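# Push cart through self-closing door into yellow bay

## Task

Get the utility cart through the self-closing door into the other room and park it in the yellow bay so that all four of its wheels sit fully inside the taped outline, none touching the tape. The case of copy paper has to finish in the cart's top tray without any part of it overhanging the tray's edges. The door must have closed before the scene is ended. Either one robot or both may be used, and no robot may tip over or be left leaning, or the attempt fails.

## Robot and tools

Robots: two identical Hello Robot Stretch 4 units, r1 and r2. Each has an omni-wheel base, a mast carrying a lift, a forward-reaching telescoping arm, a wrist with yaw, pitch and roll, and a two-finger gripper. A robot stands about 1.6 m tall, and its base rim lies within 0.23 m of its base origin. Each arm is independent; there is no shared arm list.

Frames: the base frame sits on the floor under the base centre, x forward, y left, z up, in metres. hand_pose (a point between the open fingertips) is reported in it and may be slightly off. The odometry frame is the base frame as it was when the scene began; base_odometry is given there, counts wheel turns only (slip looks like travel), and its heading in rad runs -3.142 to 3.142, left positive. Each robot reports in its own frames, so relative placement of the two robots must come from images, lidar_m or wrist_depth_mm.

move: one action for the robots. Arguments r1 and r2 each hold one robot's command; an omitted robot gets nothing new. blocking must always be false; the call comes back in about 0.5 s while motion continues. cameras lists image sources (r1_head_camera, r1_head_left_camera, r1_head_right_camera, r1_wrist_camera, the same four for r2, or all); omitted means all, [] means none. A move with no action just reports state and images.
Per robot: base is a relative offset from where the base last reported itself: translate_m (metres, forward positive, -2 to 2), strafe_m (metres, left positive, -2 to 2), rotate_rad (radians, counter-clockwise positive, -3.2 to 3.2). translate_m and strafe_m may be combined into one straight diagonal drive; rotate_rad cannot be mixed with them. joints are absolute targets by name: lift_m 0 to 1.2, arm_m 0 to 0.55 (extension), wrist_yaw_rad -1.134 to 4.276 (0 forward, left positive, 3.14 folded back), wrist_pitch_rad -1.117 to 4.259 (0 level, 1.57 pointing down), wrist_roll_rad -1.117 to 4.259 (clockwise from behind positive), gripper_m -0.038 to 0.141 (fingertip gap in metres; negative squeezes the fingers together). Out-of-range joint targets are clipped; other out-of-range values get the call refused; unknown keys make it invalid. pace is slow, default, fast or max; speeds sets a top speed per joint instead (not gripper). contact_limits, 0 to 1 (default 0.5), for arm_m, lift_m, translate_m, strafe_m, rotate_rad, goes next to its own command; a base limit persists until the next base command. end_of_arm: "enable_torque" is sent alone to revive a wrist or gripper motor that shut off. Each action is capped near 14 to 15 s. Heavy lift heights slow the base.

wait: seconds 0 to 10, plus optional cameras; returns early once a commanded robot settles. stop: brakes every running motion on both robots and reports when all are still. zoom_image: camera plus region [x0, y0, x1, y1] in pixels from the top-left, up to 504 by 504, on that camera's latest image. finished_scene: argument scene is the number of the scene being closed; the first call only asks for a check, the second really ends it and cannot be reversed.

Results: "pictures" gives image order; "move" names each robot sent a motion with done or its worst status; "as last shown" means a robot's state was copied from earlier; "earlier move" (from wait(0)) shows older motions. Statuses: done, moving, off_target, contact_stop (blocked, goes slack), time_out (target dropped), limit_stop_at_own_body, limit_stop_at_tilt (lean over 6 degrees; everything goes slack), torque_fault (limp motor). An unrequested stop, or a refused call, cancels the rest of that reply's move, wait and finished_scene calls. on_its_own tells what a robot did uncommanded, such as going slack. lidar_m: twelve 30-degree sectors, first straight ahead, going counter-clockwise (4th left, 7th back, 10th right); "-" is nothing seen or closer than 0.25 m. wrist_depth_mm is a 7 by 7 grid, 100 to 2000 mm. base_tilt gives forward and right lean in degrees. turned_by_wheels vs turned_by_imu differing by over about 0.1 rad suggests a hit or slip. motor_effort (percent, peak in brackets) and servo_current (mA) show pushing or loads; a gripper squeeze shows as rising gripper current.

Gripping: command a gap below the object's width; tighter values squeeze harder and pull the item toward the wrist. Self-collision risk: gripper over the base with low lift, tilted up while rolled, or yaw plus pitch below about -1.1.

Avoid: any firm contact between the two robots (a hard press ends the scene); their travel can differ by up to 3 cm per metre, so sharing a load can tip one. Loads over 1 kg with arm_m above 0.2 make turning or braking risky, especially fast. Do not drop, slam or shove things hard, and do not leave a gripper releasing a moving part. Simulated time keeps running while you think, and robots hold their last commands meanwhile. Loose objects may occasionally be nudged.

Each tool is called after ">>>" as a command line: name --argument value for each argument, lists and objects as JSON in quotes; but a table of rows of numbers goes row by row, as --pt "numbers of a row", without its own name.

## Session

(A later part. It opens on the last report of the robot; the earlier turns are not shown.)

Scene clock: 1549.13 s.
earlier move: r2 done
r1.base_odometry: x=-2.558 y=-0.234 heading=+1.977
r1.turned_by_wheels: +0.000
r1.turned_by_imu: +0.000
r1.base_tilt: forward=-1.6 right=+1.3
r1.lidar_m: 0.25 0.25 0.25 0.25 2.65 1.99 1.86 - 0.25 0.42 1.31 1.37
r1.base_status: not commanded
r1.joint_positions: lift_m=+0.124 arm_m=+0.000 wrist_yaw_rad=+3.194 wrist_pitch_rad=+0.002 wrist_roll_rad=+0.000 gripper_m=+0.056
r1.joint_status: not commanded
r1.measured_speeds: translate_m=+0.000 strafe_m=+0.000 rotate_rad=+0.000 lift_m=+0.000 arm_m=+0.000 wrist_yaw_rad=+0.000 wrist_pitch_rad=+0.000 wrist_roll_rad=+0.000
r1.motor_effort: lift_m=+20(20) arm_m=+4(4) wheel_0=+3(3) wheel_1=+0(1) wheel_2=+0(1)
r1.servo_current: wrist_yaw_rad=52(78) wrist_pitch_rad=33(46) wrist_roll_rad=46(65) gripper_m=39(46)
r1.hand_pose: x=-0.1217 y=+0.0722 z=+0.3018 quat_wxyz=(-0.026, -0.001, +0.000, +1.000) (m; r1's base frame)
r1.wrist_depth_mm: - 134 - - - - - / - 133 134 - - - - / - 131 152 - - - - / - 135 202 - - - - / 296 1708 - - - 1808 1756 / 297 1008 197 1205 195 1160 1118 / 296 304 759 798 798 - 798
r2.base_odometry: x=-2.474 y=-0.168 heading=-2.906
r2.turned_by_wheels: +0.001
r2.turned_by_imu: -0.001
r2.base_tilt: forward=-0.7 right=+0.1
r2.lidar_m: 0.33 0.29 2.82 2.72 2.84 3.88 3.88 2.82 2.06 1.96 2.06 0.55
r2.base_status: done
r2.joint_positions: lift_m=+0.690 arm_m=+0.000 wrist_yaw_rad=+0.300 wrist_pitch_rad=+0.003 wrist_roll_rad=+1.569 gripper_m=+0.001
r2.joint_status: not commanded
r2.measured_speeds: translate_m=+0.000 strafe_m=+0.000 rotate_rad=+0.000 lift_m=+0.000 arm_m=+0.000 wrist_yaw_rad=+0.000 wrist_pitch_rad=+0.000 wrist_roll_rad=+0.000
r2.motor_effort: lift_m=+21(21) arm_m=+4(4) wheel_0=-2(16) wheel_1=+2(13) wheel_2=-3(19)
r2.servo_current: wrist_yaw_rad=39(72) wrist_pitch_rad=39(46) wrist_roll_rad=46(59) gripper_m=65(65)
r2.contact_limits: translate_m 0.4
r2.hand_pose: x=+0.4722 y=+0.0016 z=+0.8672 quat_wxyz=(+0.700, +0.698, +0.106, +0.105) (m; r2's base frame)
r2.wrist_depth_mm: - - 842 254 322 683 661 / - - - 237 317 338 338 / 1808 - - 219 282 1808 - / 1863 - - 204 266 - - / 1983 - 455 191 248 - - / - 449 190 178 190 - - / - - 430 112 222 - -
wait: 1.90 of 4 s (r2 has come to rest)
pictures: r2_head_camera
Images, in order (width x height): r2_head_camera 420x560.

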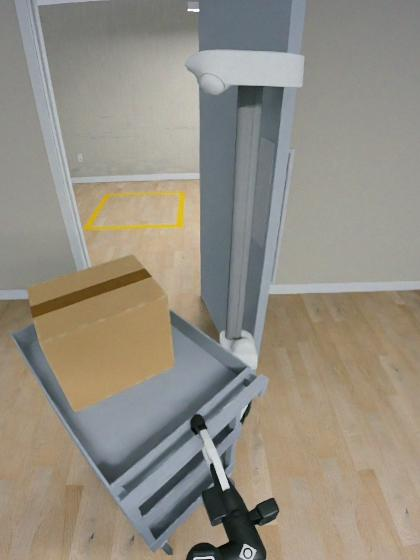

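>>> wait --seconds 0 --cameras '["r1_head_left_camera"]'

>>> zoom_image --camera "r1_head_left_camera" --region '[60, 340, 300, 560]'

Scene clock: 1582.10 s.
r1.base_odometry: x=-2.558 y=-0.234 heading=+1.977
r1.turned_by_wheels: +0.000
r1.turned_by_imu: +0.000
r1.base_tilt: forward=-1.6 right=+1.3
r1.lidar_m: 0.25 0.25 0.25 0.25 2.67 1.96 1.89 - 0.25 0.43 1.34 1.39
r1.base_status: not commanded
r1.joint_positions: lift_m=+0.124 arm_m=+0.000 wrist_yaw_rad=+3.194 wrist_pitch_rad=+0.002 wrist_roll_rad=+0.000 gripper_m=+0.056
r1.joint_status: not commanded
r1.measured_speeds: translate_m=+0.000 strafe_m=+0.000 rotate_rad=+0.000 lift_m=+0.000 arm_m=+0.000 wrist_yaw_rad=+0.000 wrist_pitch_rad=+0.000 wrist_roll_rad=+0.000
r1.motor_effort: lift_m=+20(20) arm_m=+4(4) wheel_0=+3(3) wheel_1=+0(1) wheel_2=+0(1)
r1.servo_current: wrist_yaw_rad=52(78) wrist_pitch_rad=46(46) wrist_roll_rad=65(65) gripper_m=46(46)
r1.hand_pose: x=-0.1217 y=+0.0722 z=+0.3018 quat_wxyz=(-0.026, -0.001, +0.000, +1.000) (m; r1's base frame)
r1.wrist_depth_mm: - 134 - - - - - / - 133 134 - - - - / - 130 152 - - - - / - 135 202 - - - - / 296 1756 - - 1983 1808 1756 / 297 1025 197 1205 195 1138 1118 / 297 304 759 798 788 - 798
r2.base_odometry: x=-2.474 y=-0.168 heading=-2.906
r2.turned_by_wheels: +0.000
r2.turned_by_imu: +0.000
r2.base_tilt: forward=-0.7 right=+0.0
r2.lidar_m: 0.32 0.28 2.81 2.71 2.84 3.91 3.89 2.81 2.05 1.97 2.06 0.55
r2.base_status: done
r2.joint_positions: lift_m=+0.690 arm_m=+0.000 wrist_yaw_rad=+0.300 wrist_pitch_rad=+0.003 wrist_roll_rad=+1.569 gripper_m=+0.001
r2.joint_status: not commanded
r2.measured_speeds: translate_m=+0.000 strafe_m=+0.000 rotate_rad=+0.000 lift_m=+0.000 arm_m=+0.000 wrist_yaw_rad=+0.000 wrist_pitch_rad=+0.000 wrist_roll_rad=+0.000
r2.motor_effort: lift_m=+21(21) arm_m=+4(4) wheel_0=-2(16) wheel_1=+2(13) wheel_2=-3(19)
r2.servo_current: wrist_yaw_rad=33(72) wrist_pitch_rad=39(46) wrist_roll_rad=52(59) gripper_m=59(65)
r2.contact_limits: translate_m 0.4
r2.hand_pose: x=+0.4722 y=+0.0016 z=+0.8672 quat_wxyz=(+0.700, +0.698, +0.106, +0.105) (m; r2's base frame)
r2.wrist_depth_mm: - - 842 255 322 683 661 / - - - 237 317 336 338 / 1808 - - 220 285 1808 - / 1863 - - 204 265 - - / 1983 - 455 191 248 - - / - 449 190 178 189 - - / - - 433 112 222 - -
pictures: r1_head_left_camera
Images, in order (width x height): r1_head_left_camera 420x672.

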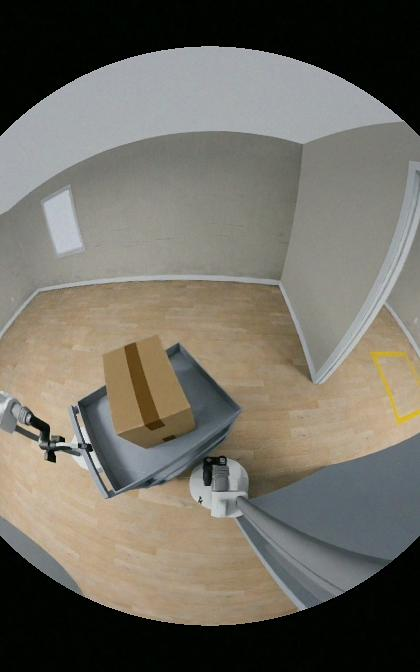

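Scaled by 2.100 from the camera's 420x672 image, which has a finer 600x960 frame.

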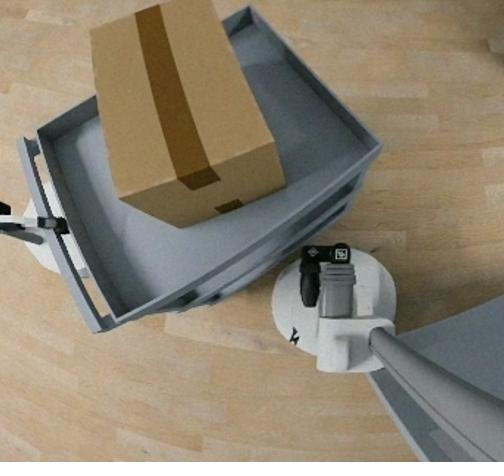

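>>> move --r2 '{"base": {"translate_m": 0.0, "strafe_m": 0.45}, "contact_limits": {"translate_m": 0.4}}' --blocking false --cameras '[]'

>>> wait --seconds 5 --cameras '["r2_head_camera"]'

Scene clock: 1612.70 s.
move: r2 moving
r1.base_odometry: x=-2.558 y=-0.234 heading=+1.977
r1.turned_by_wheels: +0.000
r1.turned_by_imu: +0.000
r1.base_tilt: forward=-1.6 right=+1.2
r1.lidar_m: 0.25 0.25 0.25 0.27 2.61 1.96 1.89 - 0.25 0.40 1.32 1.40
r1.base_status: not commanded
r1.joint_positions: lift_m=+0.124 arm_m=+0.000 wrist_yaw_rad=+3.194 wrist_pitch_rad=+0.002 wrist_roll_rad=+0.000 gripper_m=+0.056
r1.joint_status: not commanded
r1.measured_speeds: translate_m=+0.000 strafe_m=+0.000 rotate_rad=+0.000 lift_m=+0.000 arm_m=+0.000 wrist_yaw_rad=+0.000 wrist_pitch_rad=+0.000 wrist_roll_rad=+0.000
r1.motor_effort: lift_m=+20(20) arm_m=+4(4) wheel_0=+3(3) wheel_1=-1(1) wheel_2=+0(0)
r1.servo_current: wrist_yaw_rad=39(65) wrist_pitch_rad=46(46) wrist_roll_rad=59(65) gripper_m=39(46)
r1.hand_pose: x=-0.1217 y=+0.0722 z=+0.3018 quat_wxyz=(-0.026, -0.001, +0.000, +1.000) (m; r1's base frame)
r1.wrist_depth_mm: - 134 - - - - - / - 133 134 - - - - / - 131 152 - - - - / - 135 202 - - - - / 296 1756 - - - 1808 1756 / 298 1025 197 1205 195 1160 1118 / 298 303 759 798 798 - 798
r2.base_odometry: x=-2.466 y=-0.203 heading=-2.907
r2.turned_by_wheels: -0.001
r2.turned_by_imu: -0.001
r2.base_tilt: forward=-0.7 right=+0.1
r2.lidar_m: 0.29 0.28 2.82 2.68 2.78 3.84 3.90 2.90 2.10 2.00 2.08 0.55
r2.base_status: translate_m moving; strafe_m moving
r2.joint_positions: lift_m=+0.690 arm_m=+0.000 wrist_yaw_rad=+0.289 wrist_pitch_rad=+0.003 wrist_roll_rad=+1.569 gripper_m=+0.001
r2.joint_status: not commanded
r2.measured_speeds: translate_m=+0.000 strafe_m=+0.139 rotate_rad=+0.000 lift_m=+0.000 arm_m=+0.000 wrist_yaw_rad=-0.027 wrist_pitch_rad=+0.000 wrist_roll_rad=+0.000
r2.motor_effort: lift_m=+21(21) arm_m=+4(4) wheel_0=-21(21) wheel_1=+9(10) wheel_2=+0(3)
r2.servo_current: wrist_yaw_rad=78(78) wrist_pitch_rad=46(46) wrist_roll_rad=52(52) gripper_m=59(65)
r2.contact_limits: translate_m 0.4
r2.hand_pose: x=+0.4722 y=-0.0017 z=+0.8672 quat_wxyz=(+0.701, +0.699, +0.103, +0.101) (m; r2's base frame)
r2.wrist_depth_mm: - 820 866 264 329 683 676 / - - - 235 312 345 345 / 1808 - - 219 283 1756 - / 1921 - - 202 264 1921 - / 1983 - 455 187 244 - - / - 439 188 170 185 - - / - - 427 112 214 - -
pictures: none
No camera images: "cameras" was empty.

Scene clock: 1615.03 s.
earlier move: r2 done
r1.base_odometry: x=-2.558 y=-0.234 heading=+1.977
r1.turned_by_wheels: +0.000
r1.turned_by_imu: +0.000
r1.base_tilt: forward=-1.5 right=+1.2
r1.lidar_m: 0.30 0.33 0.46 4.81 2.66 1.95 1.89 - 0.25 0.38 1.29 1.41
r1.base_status: not commanded
r1.joint_positions: lift_m=+0.124 arm_m=+0.000 wrist_yaw_rad=+3.194 wrist_pitch_rad=+0.002 wrist_roll_rad=+0.000 gripper_m=+0.056
r1.joint_status: not commanded
r1.measured_speeds: translate_m=+0.000 strafe_m=+0.000 rotate_rad=+0.000 lift_m=+0.000 arm_m=+0.000 wrist_yaw_rad=+0.000 wrist_pitch_rad=+0.000 wrist_roll_rad=+0.000
r1.motor_effort: lift_m=+20(20) arm_m=+4(4) wheel_0=+3(3) wheel_1=+0(1) wheel_2=+0(1)
r1.servo_current: wrist_yaw_rad=59(65) wrist_pitch_rad=39(52) wrist_roll_rad=59(65) gripper_m=33(52)
r1.hand_pose: x=-0.1217 y=+0.0722 z=+0.3018 quat_wxyz=(-0.026, -0.001, +0.000, +1.000) (m; r1's base frame)
r1.wrist_depth_mm: - 134 - - - - - / - 133 134 - - - - / - 131 152 - - - - / - 135 202 - - - - / 296 1756 - - - 1808 1756 / 297 1025 196 1182 195 1160 1118 / 298 304 759 798 798 - 820
r2.base_odometry: x=-2.369 y=-0.605 heading=-2.907
r2.turned_by_wheels: +0.001
r2.turned_by_imu: -0.004
r2.base_tilt: forward=-0.7 right=+0.1
r2.lidar_m: 0.38 0.38 2.38 2.27 2.37 3.24 3.88 3.49 2.51 2.41 2.50 0.42
r2.base_status: done
r2.joint_positions: lift_m=+0.690 arm_m=+0.000 wrist_yaw_rad=+0.296 wrist_pitch_rad=+0.003 wrist_roll_rad=+1.569 gripper_m=+0.001
r2.joint_status: not commanded
r2.measured_speeds: translate_m=+0.000 strafe_m=+0.000 rotate_rad=+0.000 lift_m=+0.000 arm_m=+0.000 wrist_yaw_rad=+0.000 wrist_pitch_rad=+0.000 wrist_roll_rad=+0.000
r2.motor_effort: lift_m=+21(21) arm_m=+4(5) wheel_0=-4(24) wheel_1=+1(11) wheel_2=-4(5)
r2.servo_current: wrist_yaw_rad=59(91) wrist_pitch_rad=33(46) wrist_roll_rad=52(59) gripper_m=65(65)
r2.contact_limits: translate_m 0.4
r2.hand_pose: x=+0.4722 y=+0.0004 z=+0.8672 quat_wxyz=(+0.700, +0.699, +0.105, +0.103) (m; r2's base frame)
r2.wrist_depth_mm: - - - 158 215 1708 - / 1808 - 609 162 220 - - / 1808 433 430 166 225 - - / - 459 455 170 232 - - / - 484 488 176 237 - - / - - 189 179 188 1576 - / - - - 112 249 1808 492
wait: 2.33 of 5 s (r2 has come to rest)
pictures: r2_head_camera
Images, in order (width x height): r2_head_camera 420x560.

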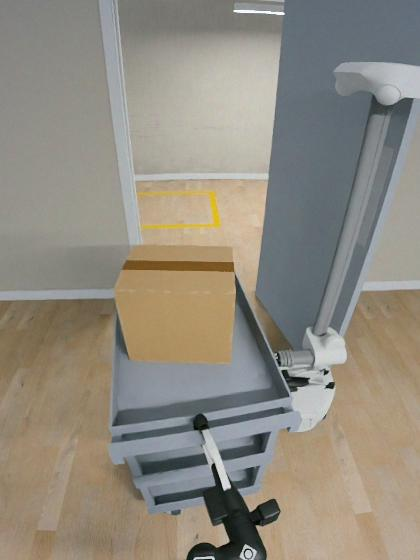

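>>> move --r2 '{"base": {"rotate_rad": 0.045}, "contact_limits": {"rotate_rad": 0.4}}' --blocking false --cameras '[]'

>>> wait --seconds 3 --cameras '["r2_head_camera"]'

Scene clock: 1658.77 s.
move: r2 moving
r1.base_odometry: x=-2.558 y=-0.234 heading=+1.977
r1.turned_by_wheels: +0.000
r1.turned_by_imu: +0.000
r1.base_tilt: forward=-1.6 right=+1.3
r1.lidar_m: 0.32 0.35 0.47 4.79 2.66 1.96 1.87 - 0.25 0.43 1.33 1.45
r1.base_status: not commanded
r1.joint_positions: lift_m=+0.124 arm_m=+0.000 wrist_yaw_rad=+3.194 wrist_pitch_rad=+0.002 wrist_roll_rad=+0.000 gripper_m=+0.056
r1.joint_status: not commanded
r1.measured_speeds: translate_m=+0.000 strafe_m=+0.000 rotate_rad=+0.000 lift_m=+0.000 arm_m=+0.000 wrist_yaw_rad=+0.000 wrist_pitch_rad=+0.000 wrist_roll_rad=+0.000
r1.motor_effort: lift_m=+20(20) arm_m=+4(4) wheel_0=+3(3) wheel_1=+0(0) wheel_2=+0(0)
r1.servo_current: wrist_yaw_rad=39(65) wrist_pitch_rad=46(46) wrist_roll_rad=46(72) gripper_m=46(52)
r1.hand_pose: x=-0.1217 y=+0.0722 z=+0.3018 quat_wxyz=(-0.026, -0.001, +0.000, +1.000) (m; r1's base frame)
r1.wrist_depth_mm: - 134 - - - - - / - 133 134 - - - - / - 131 152 - - - - / - 135 202 - - - - / 294 1756 - - - 1863 1708 / 297 1025 196 1229 196 1160 1118 / 298 303 759 798 798 - 798
r2.base_odometry: x=-2.369 y=-0.605 heading=-2.863
r2.turned_by_wheels: +0.044
r2.turned_by_imu: +0.043
r2.base_tilt: forward=-0.7 right=+0.1
r2.lidar_m: 0.41 0.41 2.35 2.27 2.40 3.43 3.85 3.33 2.48 2.40 2.54 0.43
r2.base_status: rotate_rad moving
r2.joint_positions: lift_m=+0.690 arm_m=+0.000 wrist_yaw_rad=+0.298 wrist_pitch_rad=+0.003 wrist_roll_rad=+1.569 gripper_m=+0.001
r2.joint_status: not commanded
r2.measured_speeds: translate_m=+0.000 strafe_m=+0.000 rotate_rad=+0.001 lift_m=+0.000 arm_m=+0.000 wrist_yaw_rad=+0.012 wrist_pitch_rad=+0.000 wrist_roll_rad=+0.000
r2.motor_effort: lift_m=+21(21) arm_m=+4(4) wheel_0=-6(13) wheel_1=-4(7) wheel_2=-4(9)
r2.servo_current: wrist_yaw_rad=39(59) wrist_pitch_rad=33(46) wrist_roll_rad=46(59) gripper_m=72(72)
r2.contact_limits: rotate_rad 0.4
r2.hand_pose: x=+0.4722 y=+0.0012 z=+0.8672 quat_wxyz=(+0.700, +0.698, +0.106, +0.104) (m; r2's base frame)
r2.wrist_depth_mm: - - - 148 203 - - / 1756 466 407 154 211 - - / 1756 433 433 159 219 - - / - 459 462 166 227 - - / 1983 504 504 172 236 750 - / - - 190 179 188 1661 535 / - - - 112 255 1808 1229
pictures: none
No camera images: "cameras" was empty.

Scene clock: 1659.03 s.
earlier move: r2 done
r1.base_odometry: x=-2.558 y=-0.234 heading=+1.977
r1.turned_by_wheels: +0.000
r1.turned_by_imu: +0.000
r1.base_tilt: forward=-1.6 right=+1.3
r1.lidar_m: 0.34 0.34 0.45 4.80 2.67 1.96 1.88 - 0.25 0.43 1.31 1.42
r1.base_status: not commanded
r1.joint_positions: lift_m=+0.124 arm_m=+0.000 wrist_yaw_rad=+3.194 wrist_pitch_rad=+0.002 wrist_roll_rad=+0.000 gripper_m=+0.056
r1.joint_status: not commanded
r1.measured_speeds: translate_m=+0.000 strafe_m=+0.000 rotate_rad=+0.000 lift_m=+0.000 arm_m=+0.000 wrist_yaw_rad=+0.000 wrist_pitch_rad=+0.000 wrist_roll_rad=+0.000
r1.motor_effort: lift_m=+20(20) arm_m=+4(4) wheel_0=+3(3) wheel_1=+0(0) wheel_2=+0(1)
r1.servo_current: wrist_yaw_rad=52(65) wrist_pitch_rad=39(46) wrist_roll_rad=65(72) gripper_m=39(52)
r1.hand_pose: x=-0.1217 y=+0.0722 z=+0.3018 quat_wxyz=(-0.026, -0.001, +0.000, +1.000) (m; r1's base frame)
r1.wrist_depth_mm: - 134 - - - - - / - 133 134 - - - - / - 131 152 - - - - / - 135 202 - - - - / 296 1756 - - - 1808 1708 / 297 1025 197 1205 196 1160 1118 / 298 303 759 798 788 - 798
r2.base_odometry: x=-2.369 y=-0.605 heading=-2.863
r2.turned_by_wheels: +0.000
r2.turned_by_imu: +0.000
r2.base_tilt: forward=-0.7 right=+0.1
r2.lidar_m: 0.38 0.40 2.37 2.27 2.41 3.38 3.84 3.35 2.49 2.39 2.53 0.43
r2.base_status: done
r2.joint_positions: lift_m=+0.690 arm_m=+0.000 wrist_yaw_rad=+0.298 wrist_pitch_rad=+0.003 wrist_roll_rad=+1.569 gripper_m=+0.001
r2.joint_status: not commanded
r2.measured_speeds: translate_m=+0.000 strafe_m=+0.000 rotate_rad=+0.000 lift_m=+0.000 arm_m=+0.000 wrist_yaw_rad=+0.000 wrist_pitch_rad=+0.000 wrist_roll_rad=+0.000
r2.motor_effort: lift_m=+21(21) arm_m=+4(4) wheel_0=-4(13) wheel_1=-4(7) wheel_2=-4(9)
r2.servo_current: wrist_yaw_rad=52(59) wrist_pitch_rad=46(46) wrist_roll_rad=46(59) gripper_m=59(72)
r2.contact_limits: rotate_rad 0.4
r2.hand_pose: x=+0.4722 y=+0.0012 z=+0.8672 quat_wxyz=(+0.700, +0.698, +0.106, +0.104) (m; r2's base frame)
r2.wrist_depth_mm: - - - 148 203 - - / 1708 452 410 153 211 - - / 1863 436 430 159 219 - - / - 466 459 166 227 - - / 1983 504 500 172 236 750 - / - - 190 179 187 1708 530 / - - - 112 255 1863 1205
wait: 0.27 of 3 s (r2 has come to rest)
pictures: r2_head_camera
Images, in order (width x height): r2_head_camera 420x560.

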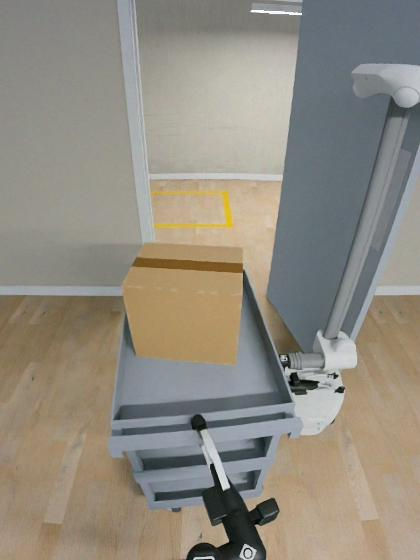

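>>> move --r2 '{"base": {"translate_m": 0.344, "strafe_m": 0.108}, "contact_limits": {"translate_m": 0.4}}' --blocking false --cameras '[]'

>>> wait --seconds 4 --cameras '["r2_head_camera"]'

Scene clock: 1668.83 s.
move: r2 moving
r1.base_odometry: x=-2.558 y=-0.234 heading=+1.977
r1.turned_by_wheels: +0.000
r1.turned_by_imu: +0.000
r1.base_tilt: forward=-1.6 right=+1.3
r1.lidar_m: 0.32 0.36 0.46 4.80 2.64 1.98 1.87 - 0.25 0.42 1.35 0.36
r1.base_status: not commanded
r1.joint_positions: lift_m=+0.124 arm_m=+0.000 wrist_yaw_rad=+3.194 wrist_pitch_rad=+0.002 wrist_roll_rad=+0.000 gripper_m=+0.056
r1.joint_status: not commanded
r1.measured_speeds: translate_m=+0.000 strafe_m=+0.000 rotate_rad=+0.000 lift_m=+0.000 arm_m=+0.000 wrist_yaw_rad=+0.000 wrist_pitch_rad=+0.000 wrist_roll_rad=+0.000
r1.motor_effort: lift_m=+20(20) arm_m=+4(4) wheel_0=+2(3) wheel_1=+0(1) wheel_2=+0(0)
r1.servo_current: wrist_yaw_rad=46(52) wrist_pitch_rad=46(46) wrist_roll_rad=46(59) gripper_m=46(46)
r1.hand_pose: x=-0.1217 y=+0.0722 z=+0.3018 quat_wxyz=(-0.026, -0.001, +0.000, +1.000) (m; r1's base frame)
r1.wrist_depth_mm: - 134 - - - - - / - 134 134 - - - - / - 131 152 - - - - / - 135 202 - - - - / 294 1756 - - 1983 1863 1756 / 297 1025 197 1229 195 1160 1118 / 298 303 759 798 798 - 809
r2.base_odometry: x=-2.396 y=-0.623 heading=-2.863
r2.turned_by_wheels: +0.000
r2.turned_by_imu: +0.003
r2.base_tilt: forward=-0.8 right=+0.1
r2.lidar_m: 0.37 0.39 2.32 2.26 2.36 3.42 3.86 3.33 2.51 2.42 2.59 0.42
r2.base_status: translate_m moving; strafe_m moving
r2.joint_positions: lift_m=+0.690 arm_m=+0.000 wrist_yaw_rad=+0.298 wrist_pitch_rad=+0.003 wrist_roll_rad=+1.569 gripper_m=+0.001
r2.joint_status: not commanded
r2.measured_speeds: translate_m=+0.121 strafe_m=+0.039 rotate_rad=-0.002 lift_m=+0.000 arm_m=+0.000 wrist_yaw_rad=+0.000 wrist_pitch_rad=+0.000 wrist_roll_rad=+0.000
r2.motor_effort: lift_m=+21(21) arm_m=+4(4) wheel_0=+5(10) wheel_1=+13(13) wheel_2=-20(20)
r2.servo_current: wrist_yaw_rad=46(52) wrist_pitch_rad=39(46) wrist_roll_rad=46(52) gripper_m=65(65)
r2.contact_limits: translate_m 0.4
r2.hand_pose: x=+0.4722 y=+0.0012 z=+0.8672 quat_wxyz=(+0.700, +0.698, +0.106, +0.104) (m; r2's base frame)
r2.wrist_depth_mm: - - - 141 196 - - / 1808 480 402 146 204 - - / 1808 424 421 151 210 - - / - 449 449 158 219 - - / - 484 488 163 227 - - / - - 190 168 186 1576 535 / - - - 112 244 1808 488
pictures: none
No camera images: "cameras" was empty.

Scene clock: 1670.97 s.
earlier move: r2 done
r1.base_odometry: x=-2.558 y=-0.234 heading=+1.977
r1.turned_by_wheels: +0.000
r1.turned_by_imu: +0.000
r1.base_tilt: forward=-1.5 right=+1.3
r1.lidar_m: 0.44 0.44 0.73 4.81 2.66 1.97 1.89 - 0.25 0.41 1.31 0.51
r1.base_status: not commanded
r1.joint_positions: lift_m=+0.124 arm_m=+0.000 wrist_yaw_rad=+3.194 wrist_pitch_rad=+0.002 wrist_roll_rad=+0.000 gripper_m=+0.056
r1.joint_status: not commanded
r1.measured_speeds: translate_m=+0.000 strafe_m=+0.000 rotate_rad=+0.000 lift_m=+0.000 arm_m=+0.000 wrist_yaw_rad=+0.000 wrist_pitch_rad=+0.000 wrist_roll_rad=+0.000
r1.motor_effort: lift_m=+20(20) arm_m=+4(4) wheel_0=+3(3) wheel_1=+0(1) wheel_2=+0(1)
r1.servo_current: wrist_yaw_rad=59(72) wrist_pitch_rad=39(52) wrist_roll_rad=46(72) gripper_m=39(46)
r1.hand_pose: x=-0.1217 y=+0.0722 z=+0.3018 quat_wxyz=(-0.026, -0.001, +0.000, +1.000) (m; r1's base frame)
r1.wrist_depth_mm: - 134 - - - - - / - 133 134 - - - - / - 131 152 - - - - / - 135 202 - - - - / 296 1708 - - 1983 1808 1756 / 298 1025 196 1205 196 1160 1118 / 297 304 759 809 788 - 809
r2.base_odometry: x=-2.670 y=-0.804 heading=-2.862
r2.turned_by_wheels: +0.001
r2.turned_by_imu: +0.007
r2.base_tilt: forward=-0.7 right=+0.1
r2.lidar_m: 0.39 0.38 2.22 2.15 2.28 3.22 4.22 3.47 2.62 2.54 0.71 0.41
r2.base_status: done
r2.joint_positions: lift_m=+0.690 arm_m=+0.000 wrist_yaw_rad=+0.304 wrist_pitch_rad=+0.003 wrist_roll_rad=+1.569 gripper_m=+0.001
r2.joint_status: not commanded
r2.measured_speeds: translate_m=+0.000 strafe_m=+0.000 rotate_rad=+0.000 lift_m=+0.000 arm_m=+0.000 wrist_yaw_rad=+0.000 wrist_pitch_rad=+0.000 wrist_roll_rad=+0.000
r2.motor_effort: lift_m=+21(21) arm_m=+4(4) wheel_0=+7(14) wheel_1=+3(14) wheel_2=-3(22)
r2.servo_current: wrist_yaw_rad=46(59) wrist_pitch_rad=46(46) wrist_roll_rad=46(59) gripper_m=59(65)
r2.contact_limits: translate_m 0.4
r2.hand_pose: x=+0.4722 y=+0.0030 z=+0.8672 quat_wxyz=(+0.700, +0.698, +0.108, +0.106) (m; r2's base frame)
r2.wrist_depth_mm: - - - 153 210 - - / - - 544 158 214 - - / - 430 421 163 221 - - / - 455 455 167 228 - - / - 484 484 173 235 - - / - - 189 176 185 1576 - / - - - 112 250 1661 488
wait: 2.13 of 4 s (r2 has come to rest)
pictures: r2_head_camera
Images, in order (width x height): r2_head_camera 420x560.

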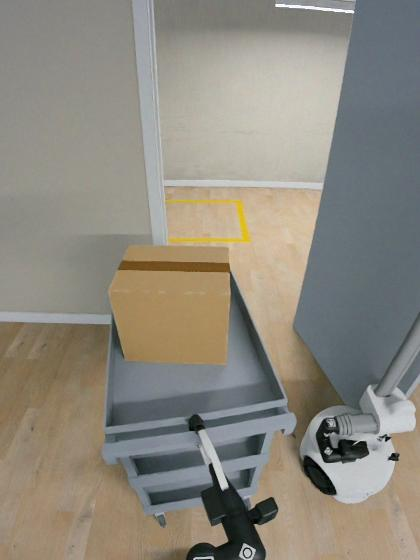

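>>> move --r2 '{"base": {"translate_m": -0.384, "strafe_m": -0.171}, "contact_limits": {"translate_m": 0.4}}' --blocking false --cameras '[]'

>>> wait --seconds 4 --cameras '["r2_head_camera"]'

Scene clock: 1726.27 s.
move: r2 moving
r1.base_odometry: x=-2.558 y=-0.234 heading=+1.977
r1.turned_by_wheels: +0.000
r1.turned_by_imu: +0.000
r1.base_tilt: forward=-1.6 right=+1.3
r1.lidar_m: 0.44 0.45 0.73 4.77 2.69 1.96 1.89 - 0.25 0.41 1.32 0.49
r1.base_status: not commanded
r1.joint_positions: lift_m=+0.124 arm_m=+0.000 wrist_yaw_rad=+3.194 wrist_pitch_rad=+0.002 wrist_roll_rad=+0.000 gripper_m=+0.056
r1.joint_status: not commanded
r1.measured_speeds: translate_m=+0.000 strafe_m=+0.000 rotate_rad=+0.000 lift_m=+0.000 arm_m=+0.000 wrist_yaw_rad=+0.000 wrist_pitch_rad=+0.000 wrist_roll_rad=+0.000
r1.motor_effort: lift_m=+20(20) arm_m=+4(4) wheel_0=+3(3) wheel_1=+0(0) wheel_2=+0(0)
r1.servo_current: wrist_yaw_rad=46(59) wrist_pitch_rad=39(46) wrist_roll_rad=52(65) gripper_m=33(46)
r1.hand_pose: x=-0.1217 y=+0.0722 z=+0.3018 quat_wxyz=(-0.026, -0.001, +0.000, +1.000) (m; r1's base frame)
r1.wrist_depth_mm: - 134 - - - - - / - 133 134 - - - - / - 131 152 - - - - / - 135 202 - - - - / 294 1756 - - - 1808 1756 / 297 1025 197 1205 195 1160 1138 / 297 303 759 809 788 - 809
r2.base_odometry: x=-2.644 y=-0.782 heading=-2.862
r2.turned_by_wheels: +0.000
r2.turned_by_imu: +0.001
r2.base_tilt: forward=-0.7 right=+0.1
r2.lidar_m: 0.40 0.38 2.20 2.16 2.27 3.24 4.20 3.45 2.60 2.52 0.74 0.45
r2.base_status: translate_m moving; strafe_m moving
r2.joint_positions: lift_m=+0.690 arm_m=+0.000 wrist_yaw_rad=+0.304 wrist_pitch_rad=+0.003 wrist_roll_rad=+1.569 gripper_m=+0.001
r2.joint_status: not commanded
r2.measured_speeds: translate_m=-0.122 strafe_m=-0.054 rotate_rad=-0.005 lift_m=+0.000 arm_m=+0.000 wrist_yaw_rad=+0.001 wrist_pitch_rad=+0.000 wrist_roll_rad=+0.000
r2.motor_effort: lift_m=+21(21) arm_m=-4(4) wheel_0=-1(7) wheel_1=-11(12) wheel_2=+17(21)
r2.servo_current: wrist_yaw_rad=52(52) wrist_pitch_rad=39(46) wrist_roll_rad=46(52) gripper_m=59(72)
r2.contact_limits: translate_m 0.4
r2.hand_pose: x=+0.4723 y=+0.0030 z=+0.8672 quat_wxyz=(+0.700, +0.698, +0.108, +0.106) (m; r2's base frame)
r2.wrist_depth_mm: - - - 154 210 - - / - - 521 159 216 - - / - 430 430 163 224 - - / - 455 459 169 230 - - / - 492 488 176 237 - - / - - 188 180 185 1661 549 / - - - 112 254 1661 496
pictures: none
No camera images: "cameras" was empty.

Scene clock: 1728.53 s.
earlier move: r2 done
r1.base_odometry: x=-2.558 y=-0.234 heading=+1.977
r1.turned_by_wheels: +0.000
r1.turned_by_imu: +0.000
r1.base_tilt: forward=-1.6 right=+1.2
r1.lidar_m: 0.30 0.32 0.42 4.81 2.66 1.96 1.89 - 0.25 0.40 1.33 1.41
r1.base_status: not commanded
r1.joint_positions: lift_m=+0.124 arm_m=+0.000 wrist_yaw_rad=+3.194 wrist_pitch_rad=+0.002 wrist_roll_rad=+0.000 gripper_m=+0.056
r1.joint_status: not commanded
r1.measured_speeds: translate_m=+0.000 strafe_m=+0.000 rotate_rad=+0.000 lift_m=+0.000 arm_m=+0.000 wrist_yaw_rad=+0.000 wrist_pitch_rad=+0.000 wrist_roll_rad=+0.000
r1.motor_effort: lift_m=+20(20) arm_m=+4(4) wheel_0=+3(3) wheel_1=+0(1) wheel_2=+0(1)
r1.servo_current: wrist_yaw_rad=46(72) wrist_pitch_rad=46(52) wrist_roll_rad=46(78) gripper_m=39(46)
r1.hand_pose: x=-0.1217 y=+0.0722 z=+0.3018 quat_wxyz=(-0.026, -0.001, +0.000, +1.000) (m; r1's base frame)
r1.wrist_depth_mm: - 134 - - - - - / - 133 134 - - - - / - 131 152 - - - - / - 135 202 - - - - / 296 1756 - - - 1808 1756 / 297 1008 196 1229 196 1160 1118 / 297 303 768 798 798 - 798
r2.base_odometry: x=-2.348 y=-0.533 heading=-2.863
r2.turned_by_wheels: -0.001
r2.turned_by_imu: -0.002
r2.base_tilt: forward=-0.7 right=+0.1
r2.lidar_m: 0.39 0.40 2.41 2.34 2.46 3.51 3.83 3.20 2.39 2.35 2.49 0.43
r2.base_status: done
r2.joint_positions: lift_m=+0.690 arm_m=+0.000 wrist_yaw_rad=+0.295 wrist_pitch_rad=+0.003 wrist_roll_rad=+1.569 gripper_m=+0.001
r2.joint_status: not commanded
r2.measured_speeds: translate_m=+0.000 strafe_m=+0.000 rotate_rad=+0.000 lift_m=+0.000 arm_m=+0.000 wrist_yaw_rad=+0.000 wrist_pitch_rad=+0.000 wrist_roll_rad=+0.000
r2.motor_effort: lift_m=+21(21) arm_m=-4(4) wheel_0=-9(13) wheel_1=-4(13) wheel_2=+0(21)
r2.servo_current: wrist_yaw_rad=46(65) wrist_pitch_rad=46(46) wrist_roll_rad=39(59) gripper_m=59(72)
r2.contact_limits: translate_m 0.4
r2.hand_pose: x=+0.4723 y=+0.0001 z=+0.8672 quat_wxyz=(+0.700, +0.699, +0.105, +0.103) (m; r2's base frame)
r2.wrist_depth_mm: 1708 - - 159 214 1756 - / 1708 - 609 163 221 - - / 1808 433 433 167 226 - - / 1921 452 459 171 232 - - / - 500 484 177 238 - - / - - 190 179 187 699 - / - - - 112 249 1808 492
wait: 2.27 of 4 s (r2 has come to rest)
pictures: r2_head_camera
Images, in order (width x height): r2_head_camera 420x560.

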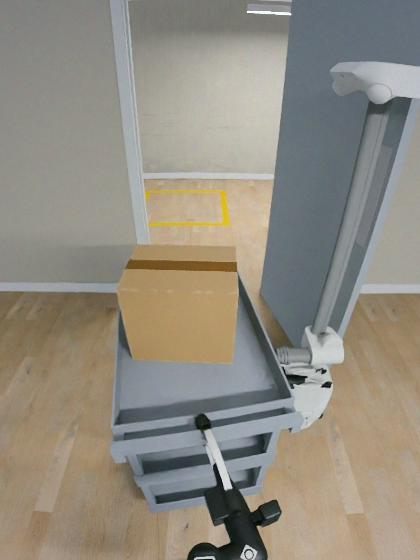

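>>> move --r2 '{"base": {"translate_m": 0.0, "strafe_m": 0.11}, "contact_limits": {"translate_m": 0.4}}' --blocking false --cameras '[]'

>>> wait --seconds 3 --cameras '[]'

>>> move --r2 '{"base": {"translate_m": 0.3, "strafe_m": -0.04}, "contact_limits": {"translate_m": 0.4}}' --blocking false --cameras '[]'

>>> wait --seconds 4 --cameras '["r2_head_camera"]'

Scene clock: 1767.30 s.
move: r2 moving
r1.base_odometry: x=-2.558 y=-0.234 heading=+1.977
r1.turned_by_wheels: +0.000
r1.turned_by_imu: +0.000
r1.base_tilt: forward=-1.6 right=+1.3
r1.lidar_m: 0.31 0.33 0.40 4.81 2.68 1.96 1.88 - 0.25 0.40 1.32 1.41
r1.base_status: not commanded
r1.joint_positions: lift_m=+0.124 arm_m=+0.000 wrist_yaw_rad=+3.194 wrist_pitch_rad=+0.002 wrist_roll_rad=+0.000 gripper_m=+0.056
r1.joint_status: not commanded
r1.measured_speeds: translate_m=+0.000 strafe_m=+0.000 rotate_rad=+0.000 lift_m=+0.000 arm_m=+0.000 wrist_yaw_rad=+0.000 wrist_pitch_rad=+0.000 wrist_roll_rad=+0.000
r1.motor_effort: lift_m=+20(20) arm_m=+4(4) wheel_0=+2(3) wheel_1=+0(0) wheel_2=+0(0)
r1.servo_current: wrist_yaw_rad=46(65) wrist_pitch_rad=46(46) wrist_roll_rad=52(52) gripper_m=39(46)
r1.hand_pose: x=-0.1217 y=+0.0722 z=+0.3018 quat_wxyz=(-0.026, -0.001, +0.000, +1.000) (m; r1's base frame)
r1.wrist_depth_mm: - 134 - - - - - / - 133 134 - - - - / - 131 152 - - - - / - 135 202 - - - - / 294 1756 - - 1983 1808 1708 / 297 1025 197 1205 195 1160 1118 / 297 303 759 798 788 - 809
r2.base_odometry: x=-2.338 y=-0.568 heading=-2.864
r2.turned_by_wheels: -0.001
r2.turned_by_imu: -0.001
r2.base_tilt: forward=-0.6 right=+0.1
r2.lidar_m: 0.40 0.39 2.37 2.28 2.43 3.43 3.83 3.26 2.45 2.40 2.51 0.44
r2.base_status: translate_m moving; strafe_m moving
r2.joint_positions: lift_m=+0.690 arm_m=+0.000 wrist_yaw_rad=+0.291 wrist_pitch_rad=+0.003 wrist_roll_rad=+1.569 gripper_m=+0.001
r2.joint_status: not commanded
r2.measured_speeds: translate_m=+0.001 strafe_m=+0.142 rotate_rad=-0.006 lift_m=+0.000 arm_m=+0.000 wrist_yaw_rad=+0.000 wrist_pitch_rad=+0.000 wrist_roll_rad=+0.000
r2.motor_effort: lift_m=+21(21) arm_m=-4(5) wheel_0=-15(19) wheel_1=+8(10) wheel_2=+1(2)
r2.servo_current: wrist_yaw_rad=59(59) wrist_pitch_rad=39(52) wrist_roll_rad=52(52) gripper_m=65(65)
r2.contact_limits: translate_m 0.4
r2.hand_pose: x=+0.4723 y=-0.0009 z=+0.8672 quat_wxyz=(+0.700, +0.699, +0.103, +0.102) (m; r2's base frame)
r2.wrist_depth_mm: 1756 - - 157 213 - - / 1756 - 427 161 217 - - / 1863 436 430 165 223 - - / 1983 455 459 169 230 - - / - 500 492 175 235 - - / - - 191 178 185 1537 549 / - - - 112 248 1808 496
pictures: none
No camera images: "cameras" was empty.

Scene clock: 1768.33 s.
earlier move: r2 done
r1.base_odometry: x=-2.558 y=-0.234 heading=+1.977
r1.turned_by_wheels: +0.000
r1.turned_by_imu: +0.000
r1.base_tilt: forward=-1.6 right=+1.2
r1.lidar_m: 0.32 0.35 0.48 4.81 2.65 2.00 1.89 - 0.25 0.40 1.33 1.41
r1.base_status: not commanded
r1.joint_positions: lift_m=+0.124 arm_m=+0.000 wrist_yaw_rad=+3.194 wrist_pitch_rad=+0.002 wrist_roll_rad=+0.000 gripper_m=+0.056
r1.joint_status: not commanded
r1.measured_speeds: translate_m=+0.000 strafe_m=+0.000 rotate_rad=+0.000 lift_m=+0.000 arm_m=+0.000 wrist_yaw_rad=+0.000 wrist_pitch_rad=+0.000 wrist_roll_rad=+0.000
r1.motor_effort: lift_m=+20(20) arm_m=+4(4) wheel_0=+3(3) wheel_1=+0(1) wheel_2=+0(0)
r1.servo_current: wrist_yaw_rad=59(65) wrist_pitch_rad=39(52) wrist_roll_rad=59(59) gripper_m=39(46)
r1.hand_pose: x=-0.1217 y=+0.0722 z=+0.3018 quat_wxyz=(-0.026, -0.001, +0.000, +1.000) (m; r1's base frame)
r1.wrist_depth_mm: - 134 - - - - - / - 133 134 - - - - / - 131 152 - - - - / - 135 202 - - - - / 296 1708 - - - 1863 1756 / 298 1025 197 1182 195 1160 1118 / 297 304 759 798 798 - 809
r2.base_odometry: x=-2.318 y=-0.639 heading=-2.863
r2.turned_by_wheels: +0.000
r2.turned_by_imu: +0.000
r2.base_tilt: forward=-0.7 right=+0.1
r2.lidar_m: 0.43 0.40 2.31 2.22 2.37 3.35 3.79 3.37 2.57 2.47 2.57 0.42
r2.base_status: done
r2.joint_positions: lift_m=+0.690 arm_m=+0.000 wrist_yaw_rad=+0.291 wrist_pitch_rad=+0.003 wrist_roll_rad=+1.569 gripper_m=+0.001
r2.joint_status: not commanded
r2.measured_speeds: translate_m=+0.000 strafe_m=+0.000 rotate_rad=+0.000 lift_m=+0.000 arm_m=+0.000 wrist_yaw_rad=+0.000 wrist_pitch_rad=+0.000 wrist_roll_rad=+0.000
r2.motor_effort: lift_m=+21(21) arm_m=-4(5) wheel_0=-5(20) wheel_1=+1(10) wheel_2=-1(2)
r2.servo_current: wrist_yaw_rad=59(65) wrist_pitch_rad=39(52) wrist_roll_rad=46(52) gripper_m=65(65)
r2.contact_limits: translate_m 0.4
r2.hand_pose: x=+0.4723 y=-0.0009 z=+0.8672 quat_wxyz=(+0.700, +0.699, +0.104, +0.102) (m; r2's base frame)
r2.wrist_depth_mm: 1708 - - 140 195 - - / 1708 399 399 145 204 - - / 1808 433 430 153 213 - - / - 462 466 162 224 - - / - - 508 168 235 699 - / - - 190 176 187 1661 504 / - - - 112 258 1808 1255
wait: 1.03 of 3 s (r2 has come to rest)
pictures: none
No camera images: "cameras" was empty.

Scene clock: 1768.83 s.
move: r2 moving
r1.base_odometry: x=-2.558 y=-0.234 heading=+1.977
r1.turned_by_wheels: +0.000
r1.turned_by_imu: +0.000
r1.base_tilt: forward=-1.6 right=+1.3
r1.lidar_m: 0.30 0.35 0.45 4.81 2.67 1.97 1.88 - 0.25 0.43 1.32 1.44
r1.base_status: not commanded
r1.joint_positions: lift_m=+0.124 arm_m=+0.000 wrist_yaw_rad=+3.194 wrist_pitch_rad=+0.002 wrist_roll_rad=+0.000 gripper_m=+0.056
r1.joint_status: not commanded
r1.measured_speeds: translate_m=+0.000 strafe_m=+0.000 rotate_rad=+0.000 lift_m=+0.000 arm_m=+0.000 wrist_yaw_rad=+0.000 wrist_pitch_rad=+0.000 wrist_roll_rad=+0.000
r1.motor_effort: lift_m=+20(20) arm_m=+4(4) wheel_0=+2(3) wheel_1=+0(0) wheel_2=+0(0)
r1.servo_current: wrist_yaw_rad=39(65) wrist_pitch_rad=46(46) wrist_roll_rad=39(52) gripper_m=39(46)
r1.hand_pose: x=-0.1217 y=+0.0722 z=+0.3018 quat_wxyz=(-0.026, -0.001, +0.000, +1.000) (m; r1's base frame)
r1.wrist_depth_mm: - 134 - - - - - / - 133 134 - - - - / - 131 152 - - - - / - 135 202 - - - - / 296 1756 - - - 1808 1756 / 298 1025 197 1205 196 1160 1098 / 297 303 759 809 788 - 798
r2.base_odometry: x=-2.349 y=-0.644 heading=-2.863
r2.turned_by_wheels: +0.000
r2.turned_by_imu: +0.002
r2.base_tilt: forward=-0.7 right=+0.1
r2.lidar_m: 0.37 0.41 2.30 2.23 2.36 3.40 3.82 3.36 2.54 2.44 2.61 0.41
r2.base_status: translate_m moving; strafe_m moving
r2.joint_positions: lift_m=+0.690 arm_m=+0.000 wrist_yaw_rad=+0.296 wrist_pitch_rad=+0.003 wrist_roll_rad=+1.569 gripper_m=+0.001
r2.joint_status: not commanded
r2.measured_speeds: translate_m=+0.120 strafe_m=-0.013 rotate_rad=+0.002 lift_m=+0.000 arm_m=+0.000 wrist_yaw_rad=+0.004 wrist_pitch_rad=+0.000 wrist_roll_rad=+0.000
r2.motor_effort: lift_m=+21(21) arm_m=+1(4) wheel_0=+12(12) wheel_1=+11(11) wheel_2=-20(21)
r2.servo_current: wrist_yaw_rad=52(72) wrist_pitch_rad=39(39) wrist_roll_rad=46(52) gripper_m=65(65)
r2.contact_limits: translate_m 0.4
r2.hand_pose: x=+0.4722 y=+0.0005 z=+0.8672 quat_wxyz=(+0.700, +0.698, +0.105, +0.103) (m; r2's base frame)
r2.wrist_depth_mm: - - 559 131 187 - - / 1661 392 387 138 195 - - / 1808 427 427 145 204 - - / - 466 462 152 215 - - / - 530 508 160 226 750 - / - - 189 167 185 1576 508 / - - - 112 251 1618 1255
pictures: none
No camera images: "cameras" was empty.

Scene clock: 1770.80 s.
earlier move: r2 done
r1.base_odometry: x=-2.558 y=-0.234 heading=+1.977
r1.turned_by_wheels: +0.000
r1.turned_by_imu: +0.000
r1.base_tilt: forward=-1.6 right=+1.3
r1.lidar_m: 0.32 0.35 0.63 4.81 2.66 1.99 1.88 - 0.25 0.40 1.30 0.37
r1.base_status: not commanded
r1.joint_positions: lift_m=+0.124 arm_m=+0.000 wrist_yaw_rad=+3.194 wrist_pitch_rad=+0.002 wrist_roll_rad=+0.000 gripper_m=+0.056
r1.joint_status: not commanded
r1.measured_speeds: translate_m=+0.000 strafe_m=+0.000 rotate_rad=+0.000 lift_m=+0.000 arm_m=+0.000 wrist_yaw_rad=+0.000 wrist_pitch_rad=+0.000 wrist_roll_rad=+0.000
r1.motor_effort: lift_m=+20(20) arm_m=+4(4) wheel_0=+3(3) wheel_1=+0(0) wheel_2=+0(1)
r1.servo_current: wrist_yaw_rad=46(72) wrist_pitch_rad=46(52) wrist_roll_rad=46(65) gripper_m=46(46)
r1.hand_pose: x=-0.1217 y=+0.0722 z=+0.3018 quat_wxyz=(-0.026, -0.001, +0.000, +1.000) (m; r1's base frame)
r1.wrist_depth_mm: - 134 - - - - - / - 133 134 - - - - / - 131 152 - - - - / - 135 202 - - - - / 296 1708 - - - 1808 1756 / 297 1025 197 1205 196 1160 1118 / 297 303 759 798 798 - 809
r2.base_odometry: x=-2.617 y=-0.683 heading=-2.863
r2.turned_by_wheels: +0.000
r2.turned_by_imu: +0.011
r2.base_tilt: forward=-0.7 right=+0.0
r2.lidar_m: 0.42 0.42 2.33 2.25 2.41 3.45 4.15 3.29 2.51 2.43 0.77 0.42
r2.base_status: done
r2.joint_positions: lift_m=+0.690 arm_m=+0.000 wrist_yaw_rad=+0.305 wrist_pitch_rad=+0.003 wrist_roll_rad=+1.569 gripper_m=+0.001
r2.joint_status: not commanded
r2.measured_speeds: translate_m=+0.000 strafe_m=+0.000 rotate_rad=+0.000 lift_m=+0.000 arm_m=+0.000 wrist_yaw_rad=+0.000 wrist_pitch_rad=+0.000 wrist_roll_rad=+0.000
r2.motor_effort: lift_m=+21(21) arm_m=+4(4) wheel_0=+5(18) wheel_1=+3(13) wheel_2=-2(21)
r2.servo_current: wrist_yaw_rad=33(72) wrist_pitch_rad=39(52) wrist_roll_rad=52(59) gripper_m=65(65)
r2.contact_limits: translate_m 0.4
r2.hand_pose: x=+0.4722 y=+0.0033 z=+0.8672 quat_wxyz=(+0.700, +0.698, +0.108, +0.107) (m; r2's base frame)
r2.wrist_depth_mm: - - - 138 193 - - / - 397 394 145 202 - - / - 433 430 152 211 - - / - 466 466 161 223 - - / - 508 512 170 234 741 - / - - 185 174 185 1661 517 / 1983 141 - 112 259 1808 1281
wait: 1.97 of 4 s (r2 has come to rest)
pictures: r2_head_camera
Images, in order (width x height): r2_head_camera 420x560.

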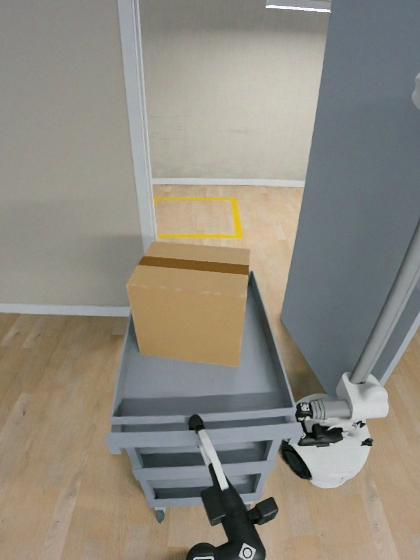

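>>> move --r2 '{"base": {"translate_m": 0.0, "strafe_m": 0.055}, "contact_limits": {"translate_m": 0.4}}' --blocking false --cameras '[]'

>>> wait --seconds 3 --cameras '[]'

>>> move --r2 '{"base": {"translate_m": 0.37, "strafe_m": -0.025}, "contact_limits": {"translate_m": 0.4}}' --blocking false --cameras '[]'

>>> wait --seconds 4 --cameras '["r2_head_camera"]'

Scene clock: 1799.87 s.
move: r2 moving
r1.base_odometry: x=-2.558 y=-0.234 heading=+1.977
r1.turned_by_wheels: +0.000
r1.turned_by_imu: +0.000
r1.base_tilt: forward=-1.6 right=+1.3
r1.lidar_m: 0.33 0.35 0.65 4.80 2.70 1.97 1.89 - 0.25 0.40 1.31 0.37
r1.base_status: not commanded
r1.joint_positions: lift_m=+0.124 arm_m=+0.000 wrist_yaw_rad=+3.194 wrist_pitch_rad=+0.002 wrist_roll_rad=+0.000 gripper_m=+0.056
r1.joint_status: not commanded
r1.measured_speeds: translate_m=+0.000 strafe_m=+0.000 rotate_rad=+0.000 lift_m=+0.000 arm_m=+0.000 wrist_yaw_rad=+0.000 wrist_pitch_rad=+0.000 wrist_roll_rad=+0.000
r1.motor_effort: lift_m=+20(20) arm_m=+4(4) wheel_0=+2(3) wheel_1=-1(1) wheel_2=+0(0)
r1.servo_current: wrist_yaw_rad=59(59) wrist_pitch_rad=39(46) wrist_roll_rad=39(65) gripper_m=39(46)
r1.hand_pose: x=-0.1217 y=+0.0722 z=+0.3018 quat_wxyz=(-0.026, -0.001, +0.000, +1.000) (m; r1's base frame)
r1.wrist_depth_mm: - 134 - - - - - / - 133 134 - - - - / - 131 152 - - - - / - 135 202 - - - - / 296 1756 - - - 1808 1756 / 297 1025 197 1205 196 1160 1118 / 297 303 759 798 788 - 809
r2.base_odometry: x=-2.608 y=-0.717 heading=-2.864
r2.turned_by_wheels: -0.001
r2.turned_by_imu: -0.001
r2.base_tilt: forward=-0.6 right=+0.0
r2.lidar_m: 0.42 0.42 2.27 2.22 2.37 3.36 4.13 3.35 2.52 2.46 0.77 0.43
r2.base_status: translate_m moving; strafe_m moving
r2.joint_positions: lift_m=+0.690 arm_m=+0.000 wrist_yaw_rad=+0.293 wrist_pitch_rad=+0.003 wrist_roll_rad=+1.569 gripper_m=+0.001
r2.joint_status: not commanded
r2.measured_speeds: translate_m=+0.001 strafe_m=+0.118 rotate_rad=-0.006 lift_m=+0.000 arm_m=+0.000 wrist_yaw_rad=-0.031 wrist_pitch_rad=+0.000 wrist_roll_rad=+0.000
r2.motor_effort: lift_m=+21(21) arm_m=+4(4) wheel_0=-9(15) wheel_1=+4(12) wheel_2=+1(1)
r2.servo_current: wrist_yaw_rad=65(65) wrist_pitch_rad=46(46) wrist_roll_rad=46(52) gripper_m=59(65)
r2.contact_limits: translate_m 0.4
r2.hand_pose: x=+0.4722 y=-0.0005 z=+0.8672 quat_wxyz=(+0.700, +0.699, +0.104, +0.102) (m; r2's base frame)
r2.wrist_depth_mm: - - - 144 200 - - / - 404 399 150 206 - - / - 433 430 158 216 - - / - 466 466 164 225 - - / - 508 512 171 233 741 - / - - 186 177 185 1661 521 / - - - 112 258 - 1281
pictures: none
No camera images: "cameras" was empty.

Scene clock: 1800.53 s.
earlier move: r2 done
r1.base_odometry: x=-2.558 y=-0.234 heading=+1.977
r1.turned_by_wheels: +0.000
r1.turned_by_imu: +0.000
r1.base_tilt: forward=-1.6 right=+1.3
r1.lidar_m: 0.35 0.39 0.68 4.80 2.62 1.98 1.85 - 0.25 0.42 1.32 0.36
r1.base_status: not commanded
r1.joint_positions: lift_m=+0.124 arm_m=+0.000 wrist_yaw_rad=+3.194 wrist_pitch_rad=+0.002 wrist_roll_rad=+0.000 gripper_m=+0.056
r1.joint_status: not commanded
r1.measured_speeds: translate_m=+0.000 strafe_m=+0.000 rotate_rad=+0.000 lift_m=+0.000 arm_m=+0.000 wrist_yaw_rad=+0.000 wrist_pitch_rad=+0.000 wrist_roll_rad=+0.000
r1.motor_effort: lift_m=+20(20) arm_m=+4(4) wheel_0=+3(3) wheel_1=+0(1) wheel_2=+0(0)
r1.servo_current: wrist_yaw_rad=59(59) wrist_pitch_rad=39(46) wrist_roll_rad=59(65) gripper_m=39(46)
r1.hand_pose: x=-0.1217 y=+0.0722 z=+0.3018 quat_wxyz=(-0.026, -0.001, +0.000, +1.000) (m; r1's base frame)
r1.wrist_depth_mm: - 134 - - - - - / - 133 134 - - - - / - 131 152 - - - - / - 135 202 - - - - / 296 1808 - - - 1808 1756 / 298 1008 196 1205 195 1160 1118 / 298 304 759 798 798 - 798
r2.base_odometry: x=-2.602 y=-0.736 heading=-2.863
r2.turned_by_wheels: +0.001
r2.turned_by_imu: +0.001
r2.base_tilt: forward=-0.7 right=+0.1
r2.lidar_m: 0.41 0.42 2.23 2.18 2.33 3.30 4.14 3.38 2.55 2.49 0.77 0.40
r2.base_status: done
r2.joint_positions: lift_m=+0.690 arm_m=+0.000 wrist_yaw_rad=+0.292 wrist_pitch_rad=+0.003 wrist_roll_rad=+1.569 gripper_m=+0.001
r2.joint_status: not commanded
r2.measured_speeds: translate_m=+0.000 strafe_m=+0.000 rotate_rad=+0.000 lift_m=+0.000 arm_m=+0.000 wrist_yaw_rad=+0.000 wrist_pitch_rad=+0.000 wrist_roll_rad=+0.000
r2.motor_effort: lift_m=+21(21) arm_m=+4(4) wheel_0=-2(15) wheel_1=+2(12) wheel_2=+0(1)
r2.servo_current: wrist_yaw_rad=65(65) wrist_pitch_rad=39(46) wrist_roll_rad=46(59) gripper_m=59(65)
r2.contact_limits: translate_m 0.4
r2.hand_pose: x=+0.4722 y=-0.0007 z=+0.8672 quat_wxyz=(+0.700, +0.699, +0.104, +0.102) (m; r2's base frame)
r2.wrist_depth_mm: - - 500 136 191 - - / - 402 394 143 200 - - / - 439 433 150 211 - - / - 466 469 161 221 - - / - - 521 168 235 741 - / - - 185 175 183 1661 504 / - - - 112 262 1661 1229
wait: 0.67 of 3 s (r2 has come to rest)
pictures: none
No camera images: "cameras" was empty.

Scene clock: 1801.03 s.
move: r2 moving
r1.base_odometry: x=-2.558 y=-0.234 heading=+1.977
r1.turned_by_wheels: +0.000
r1.turned_by_imu: +0.000
r1.base_tilt: forward=-1.6 right=+1.2
r1.lidar_m: 0.36 0.40 0.73 4.80 2.67 1.96 1.89 - 0.25 0.41 1.32 0.38
r1.base_status: not commanded
r1.joint_positions: lift_m=+0.124 arm_m=+0.000 wrist_yaw_rad=+3.194 wrist_pitch_rad=+0.002 wrist_roll_rad=+0.000 gripper_m=+0.056
r1.joint_status: not commanded
r1.measured_speeds: translate_m=+0.000 strafe_m=+0.000 rotate_rad=+0.000 lift_m=+0.000 arm_m=+0.000 wrist_yaw_rad=+0.000 wrist_pitch_rad=+0.000 wrist_roll_rad=+0.000
r1.motor_effort: lift_m=+20(20) arm_m=+4(4) wheel_0=+3(3) wheel_1=+0(1) wheel_2=+0(0)
r1.servo_current: wrist_yaw_rad=46(65) wrist_pitch_rad=33(52) wrist_roll_rad=52(59) gripper_m=39(46)
r1.hand_pose: x=-0.1217 y=+0.0722 z=+0.3018 quat_wxyz=(-0.026, -0.001, +0.000, +1.000) (m; r1's base frame)
r1.wrist_depth_mm: - 134 - - - - - / - 133 134 - - - - / - 131 152 - - - - / - 135 202 - - - - / 296 1756 - - - 1808 1756 / 297 1008 196 1205 196 1160 1118 / 297 303 768 798 798 - 798
r2.base_odometry: x=-2.633 y=-0.743 heading=-2.862
r2.turned_by_wheels: +0.001
r2.turned_by_imu: +0.001
r2.base_tilt: forward=-0.7 right=+0.0
r2.lidar_m: 0.42 0.42 2.27 2.19 2.33 3.29 4.18 3.35 2.55 2.49 0.75 0.42
r2.base_status: translate_m moving; strafe_m moving
r2.joint_positions: lift_m=+0.690 arm_m=+0.000 wrist_yaw_rad=+0.301 wrist_pitch_rad=+0.003 wrist_roll_rad=+1.569 gripper_m=+0.001
r2.joint_status: not commanded
r2.measured_speeds: translate_m=+0.122 strafe_m=-0.006 rotate_rad=+0.000 lift_m=+0.000 arm_m=+0.000 wrist_yaw_rad=+0.038 wrist_pitch_rad=+0.000 wrist_roll_rad=+0.000
r2.motor_effort: lift_m=+21(21) arm_m=+4(4) wheel_0=+11(11) wheel_1=+9(11) wheel_2=-14(17)
r2.servo_current: wrist_yaw_rad=46(72) wrist_pitch_rad=39(46) wrist_roll_rad=46(59) gripper_m=65(72)
r2.contact_limits: translate_m 0.4
r2.hand_pose: x=+0.4722 y=+0.0020 z=+0.8672 quat_wxyz=(+0.700, +0.698, +0.107, +0.105) (m; r2's base frame)
r2.wrist_depth_mm: - 427 415 125 180 - - / - 387 389 133 190 - - / - 427 424 141 202 - - / - 469 466 148 213 - - / - - 512 160 228 1661 - / - - 185 169 185 1708 508 / - - - 112 257 - 1229
pictures: none
No camera images: "cameras" was empty.

Scene clock: 1803.27 s.
earlier move: r2 done
r1.base_odometry: x=-2.558 y=-0.234 heading=+1.977
r1.turned_by_wheels: +0.000
r1.turned_by_imu: +0.000
r1.base_tilt: forward=-1.6 right=+1.3
r1.lidar_m: 0.36 0.49 0.57 4.82 2.67 1.97 1.89 - 0.25 0.41 0.58 0.36
r1.base_status: not commanded
r1.joint_positions: lift_m=+0.124 arm_m=+0.000 wrist_yaw_rad=+3.194 wrist_pitch_rad=+0.002 wrist_roll_rad=+0.000 gripper_m=+0.056
r1.joint_status: not commanded
r1.measured_speeds: translate_m=+0.000 strafe_m=+0.000 rotate_rad=+0.000 lift_m=+0.000 arm_m=+0.000 wrist_yaw_rad=+0.000 wrist_pitch_rad=+0.000 wrist_roll_rad=+0.000
r1.motor_effort: lift_m=+20(20) arm_m=+4(4) wheel_0=+3(3) wheel_1=+0(1) wheel_2=+0(0)
r1.servo_current: wrist_yaw_rad=52(65) wrist_pitch_rad=46(52) wrist_roll_rad=39(65) gripper_m=39(46)
r1.hand_pose: x=-0.1217 y=+0.0722 z=+0.3018 quat_wxyz=(-0.026, -0.001, +0.000, +1.000) (m; r1's base frame)
r1.wrist_depth_mm: - 134 - - - - - / - 133 134 - - - - / - 131 152 - - - - / - 135 202 - - - - / 296 1756 - - 1983 1808 1756 / 298 1025 196 1205 195 1182 1138 / 297 304 759 809 788 - 809
r2.base_odometry: x=-2.965 y=-0.814 heading=-2.863
r2.turned_by_wheels: +0.000
r2.turned_by_imu: +0.003
r2.base_tilt: forward=-0.7 right=+0.1
r2.lidar_m: 0.39 0.42 2.05 2.20 2.35 3.32 - 3.35 2.55 0.68 0.50 0.42
r2.base_status: done
r2.joint_positions: lift_m=+0.690 arm_m=+0.000 wrist_yaw_rad=+0.306 wrist_pitch_rad=+0.003 wrist_roll_rad=+1.569 gripper_m=+0.001
r2.joint_status: not commanded
r2.measured_speeds: translate_m=+0.000 strafe_m=+0.000 rotate_rad=+0.000 lift_m=+0.000 arm_m=+0.000 wrist_yaw_rad=+0.000 wrist_pitch_rad=+0.000 wrist_roll_rad=+0.000
r2.motor_effort: lift_m=+21(21) arm_m=+4(4) wheel_0=+4(19) wheel_1=+3(11) wheel_2=-2(17)
r2.servo_current: wrist_yaw_rad=59(72) wrist_pitch_rad=39(46) wrist_roll_rad=52(59) gripper_m=65(72)
r2.contact_limits: translate_m 0.4
r2.hand_pose: x=+0.4722 y=+0.0035 z=+0.8672 quat_wxyz=(+0.700, +0.698, +0.109, +0.107) (m; r2's base frame)
r2.wrist_depth_mm: - - - 135 189 - - / - 394 392 143 199 - - / - 430 427 148 211 - - / - 466 462 159 221 - - / - 512 517 167 234 - - / - - 185 173 187 1430 517 / - - - 112 260 - 1336
wait: 2.23 of 4 s (r2 has come to rest)
pictures: r2_head_camera
Images, in order (width x height): r2_head_camera 420x560.

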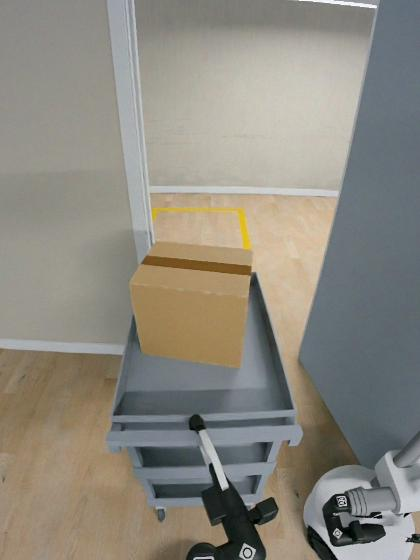

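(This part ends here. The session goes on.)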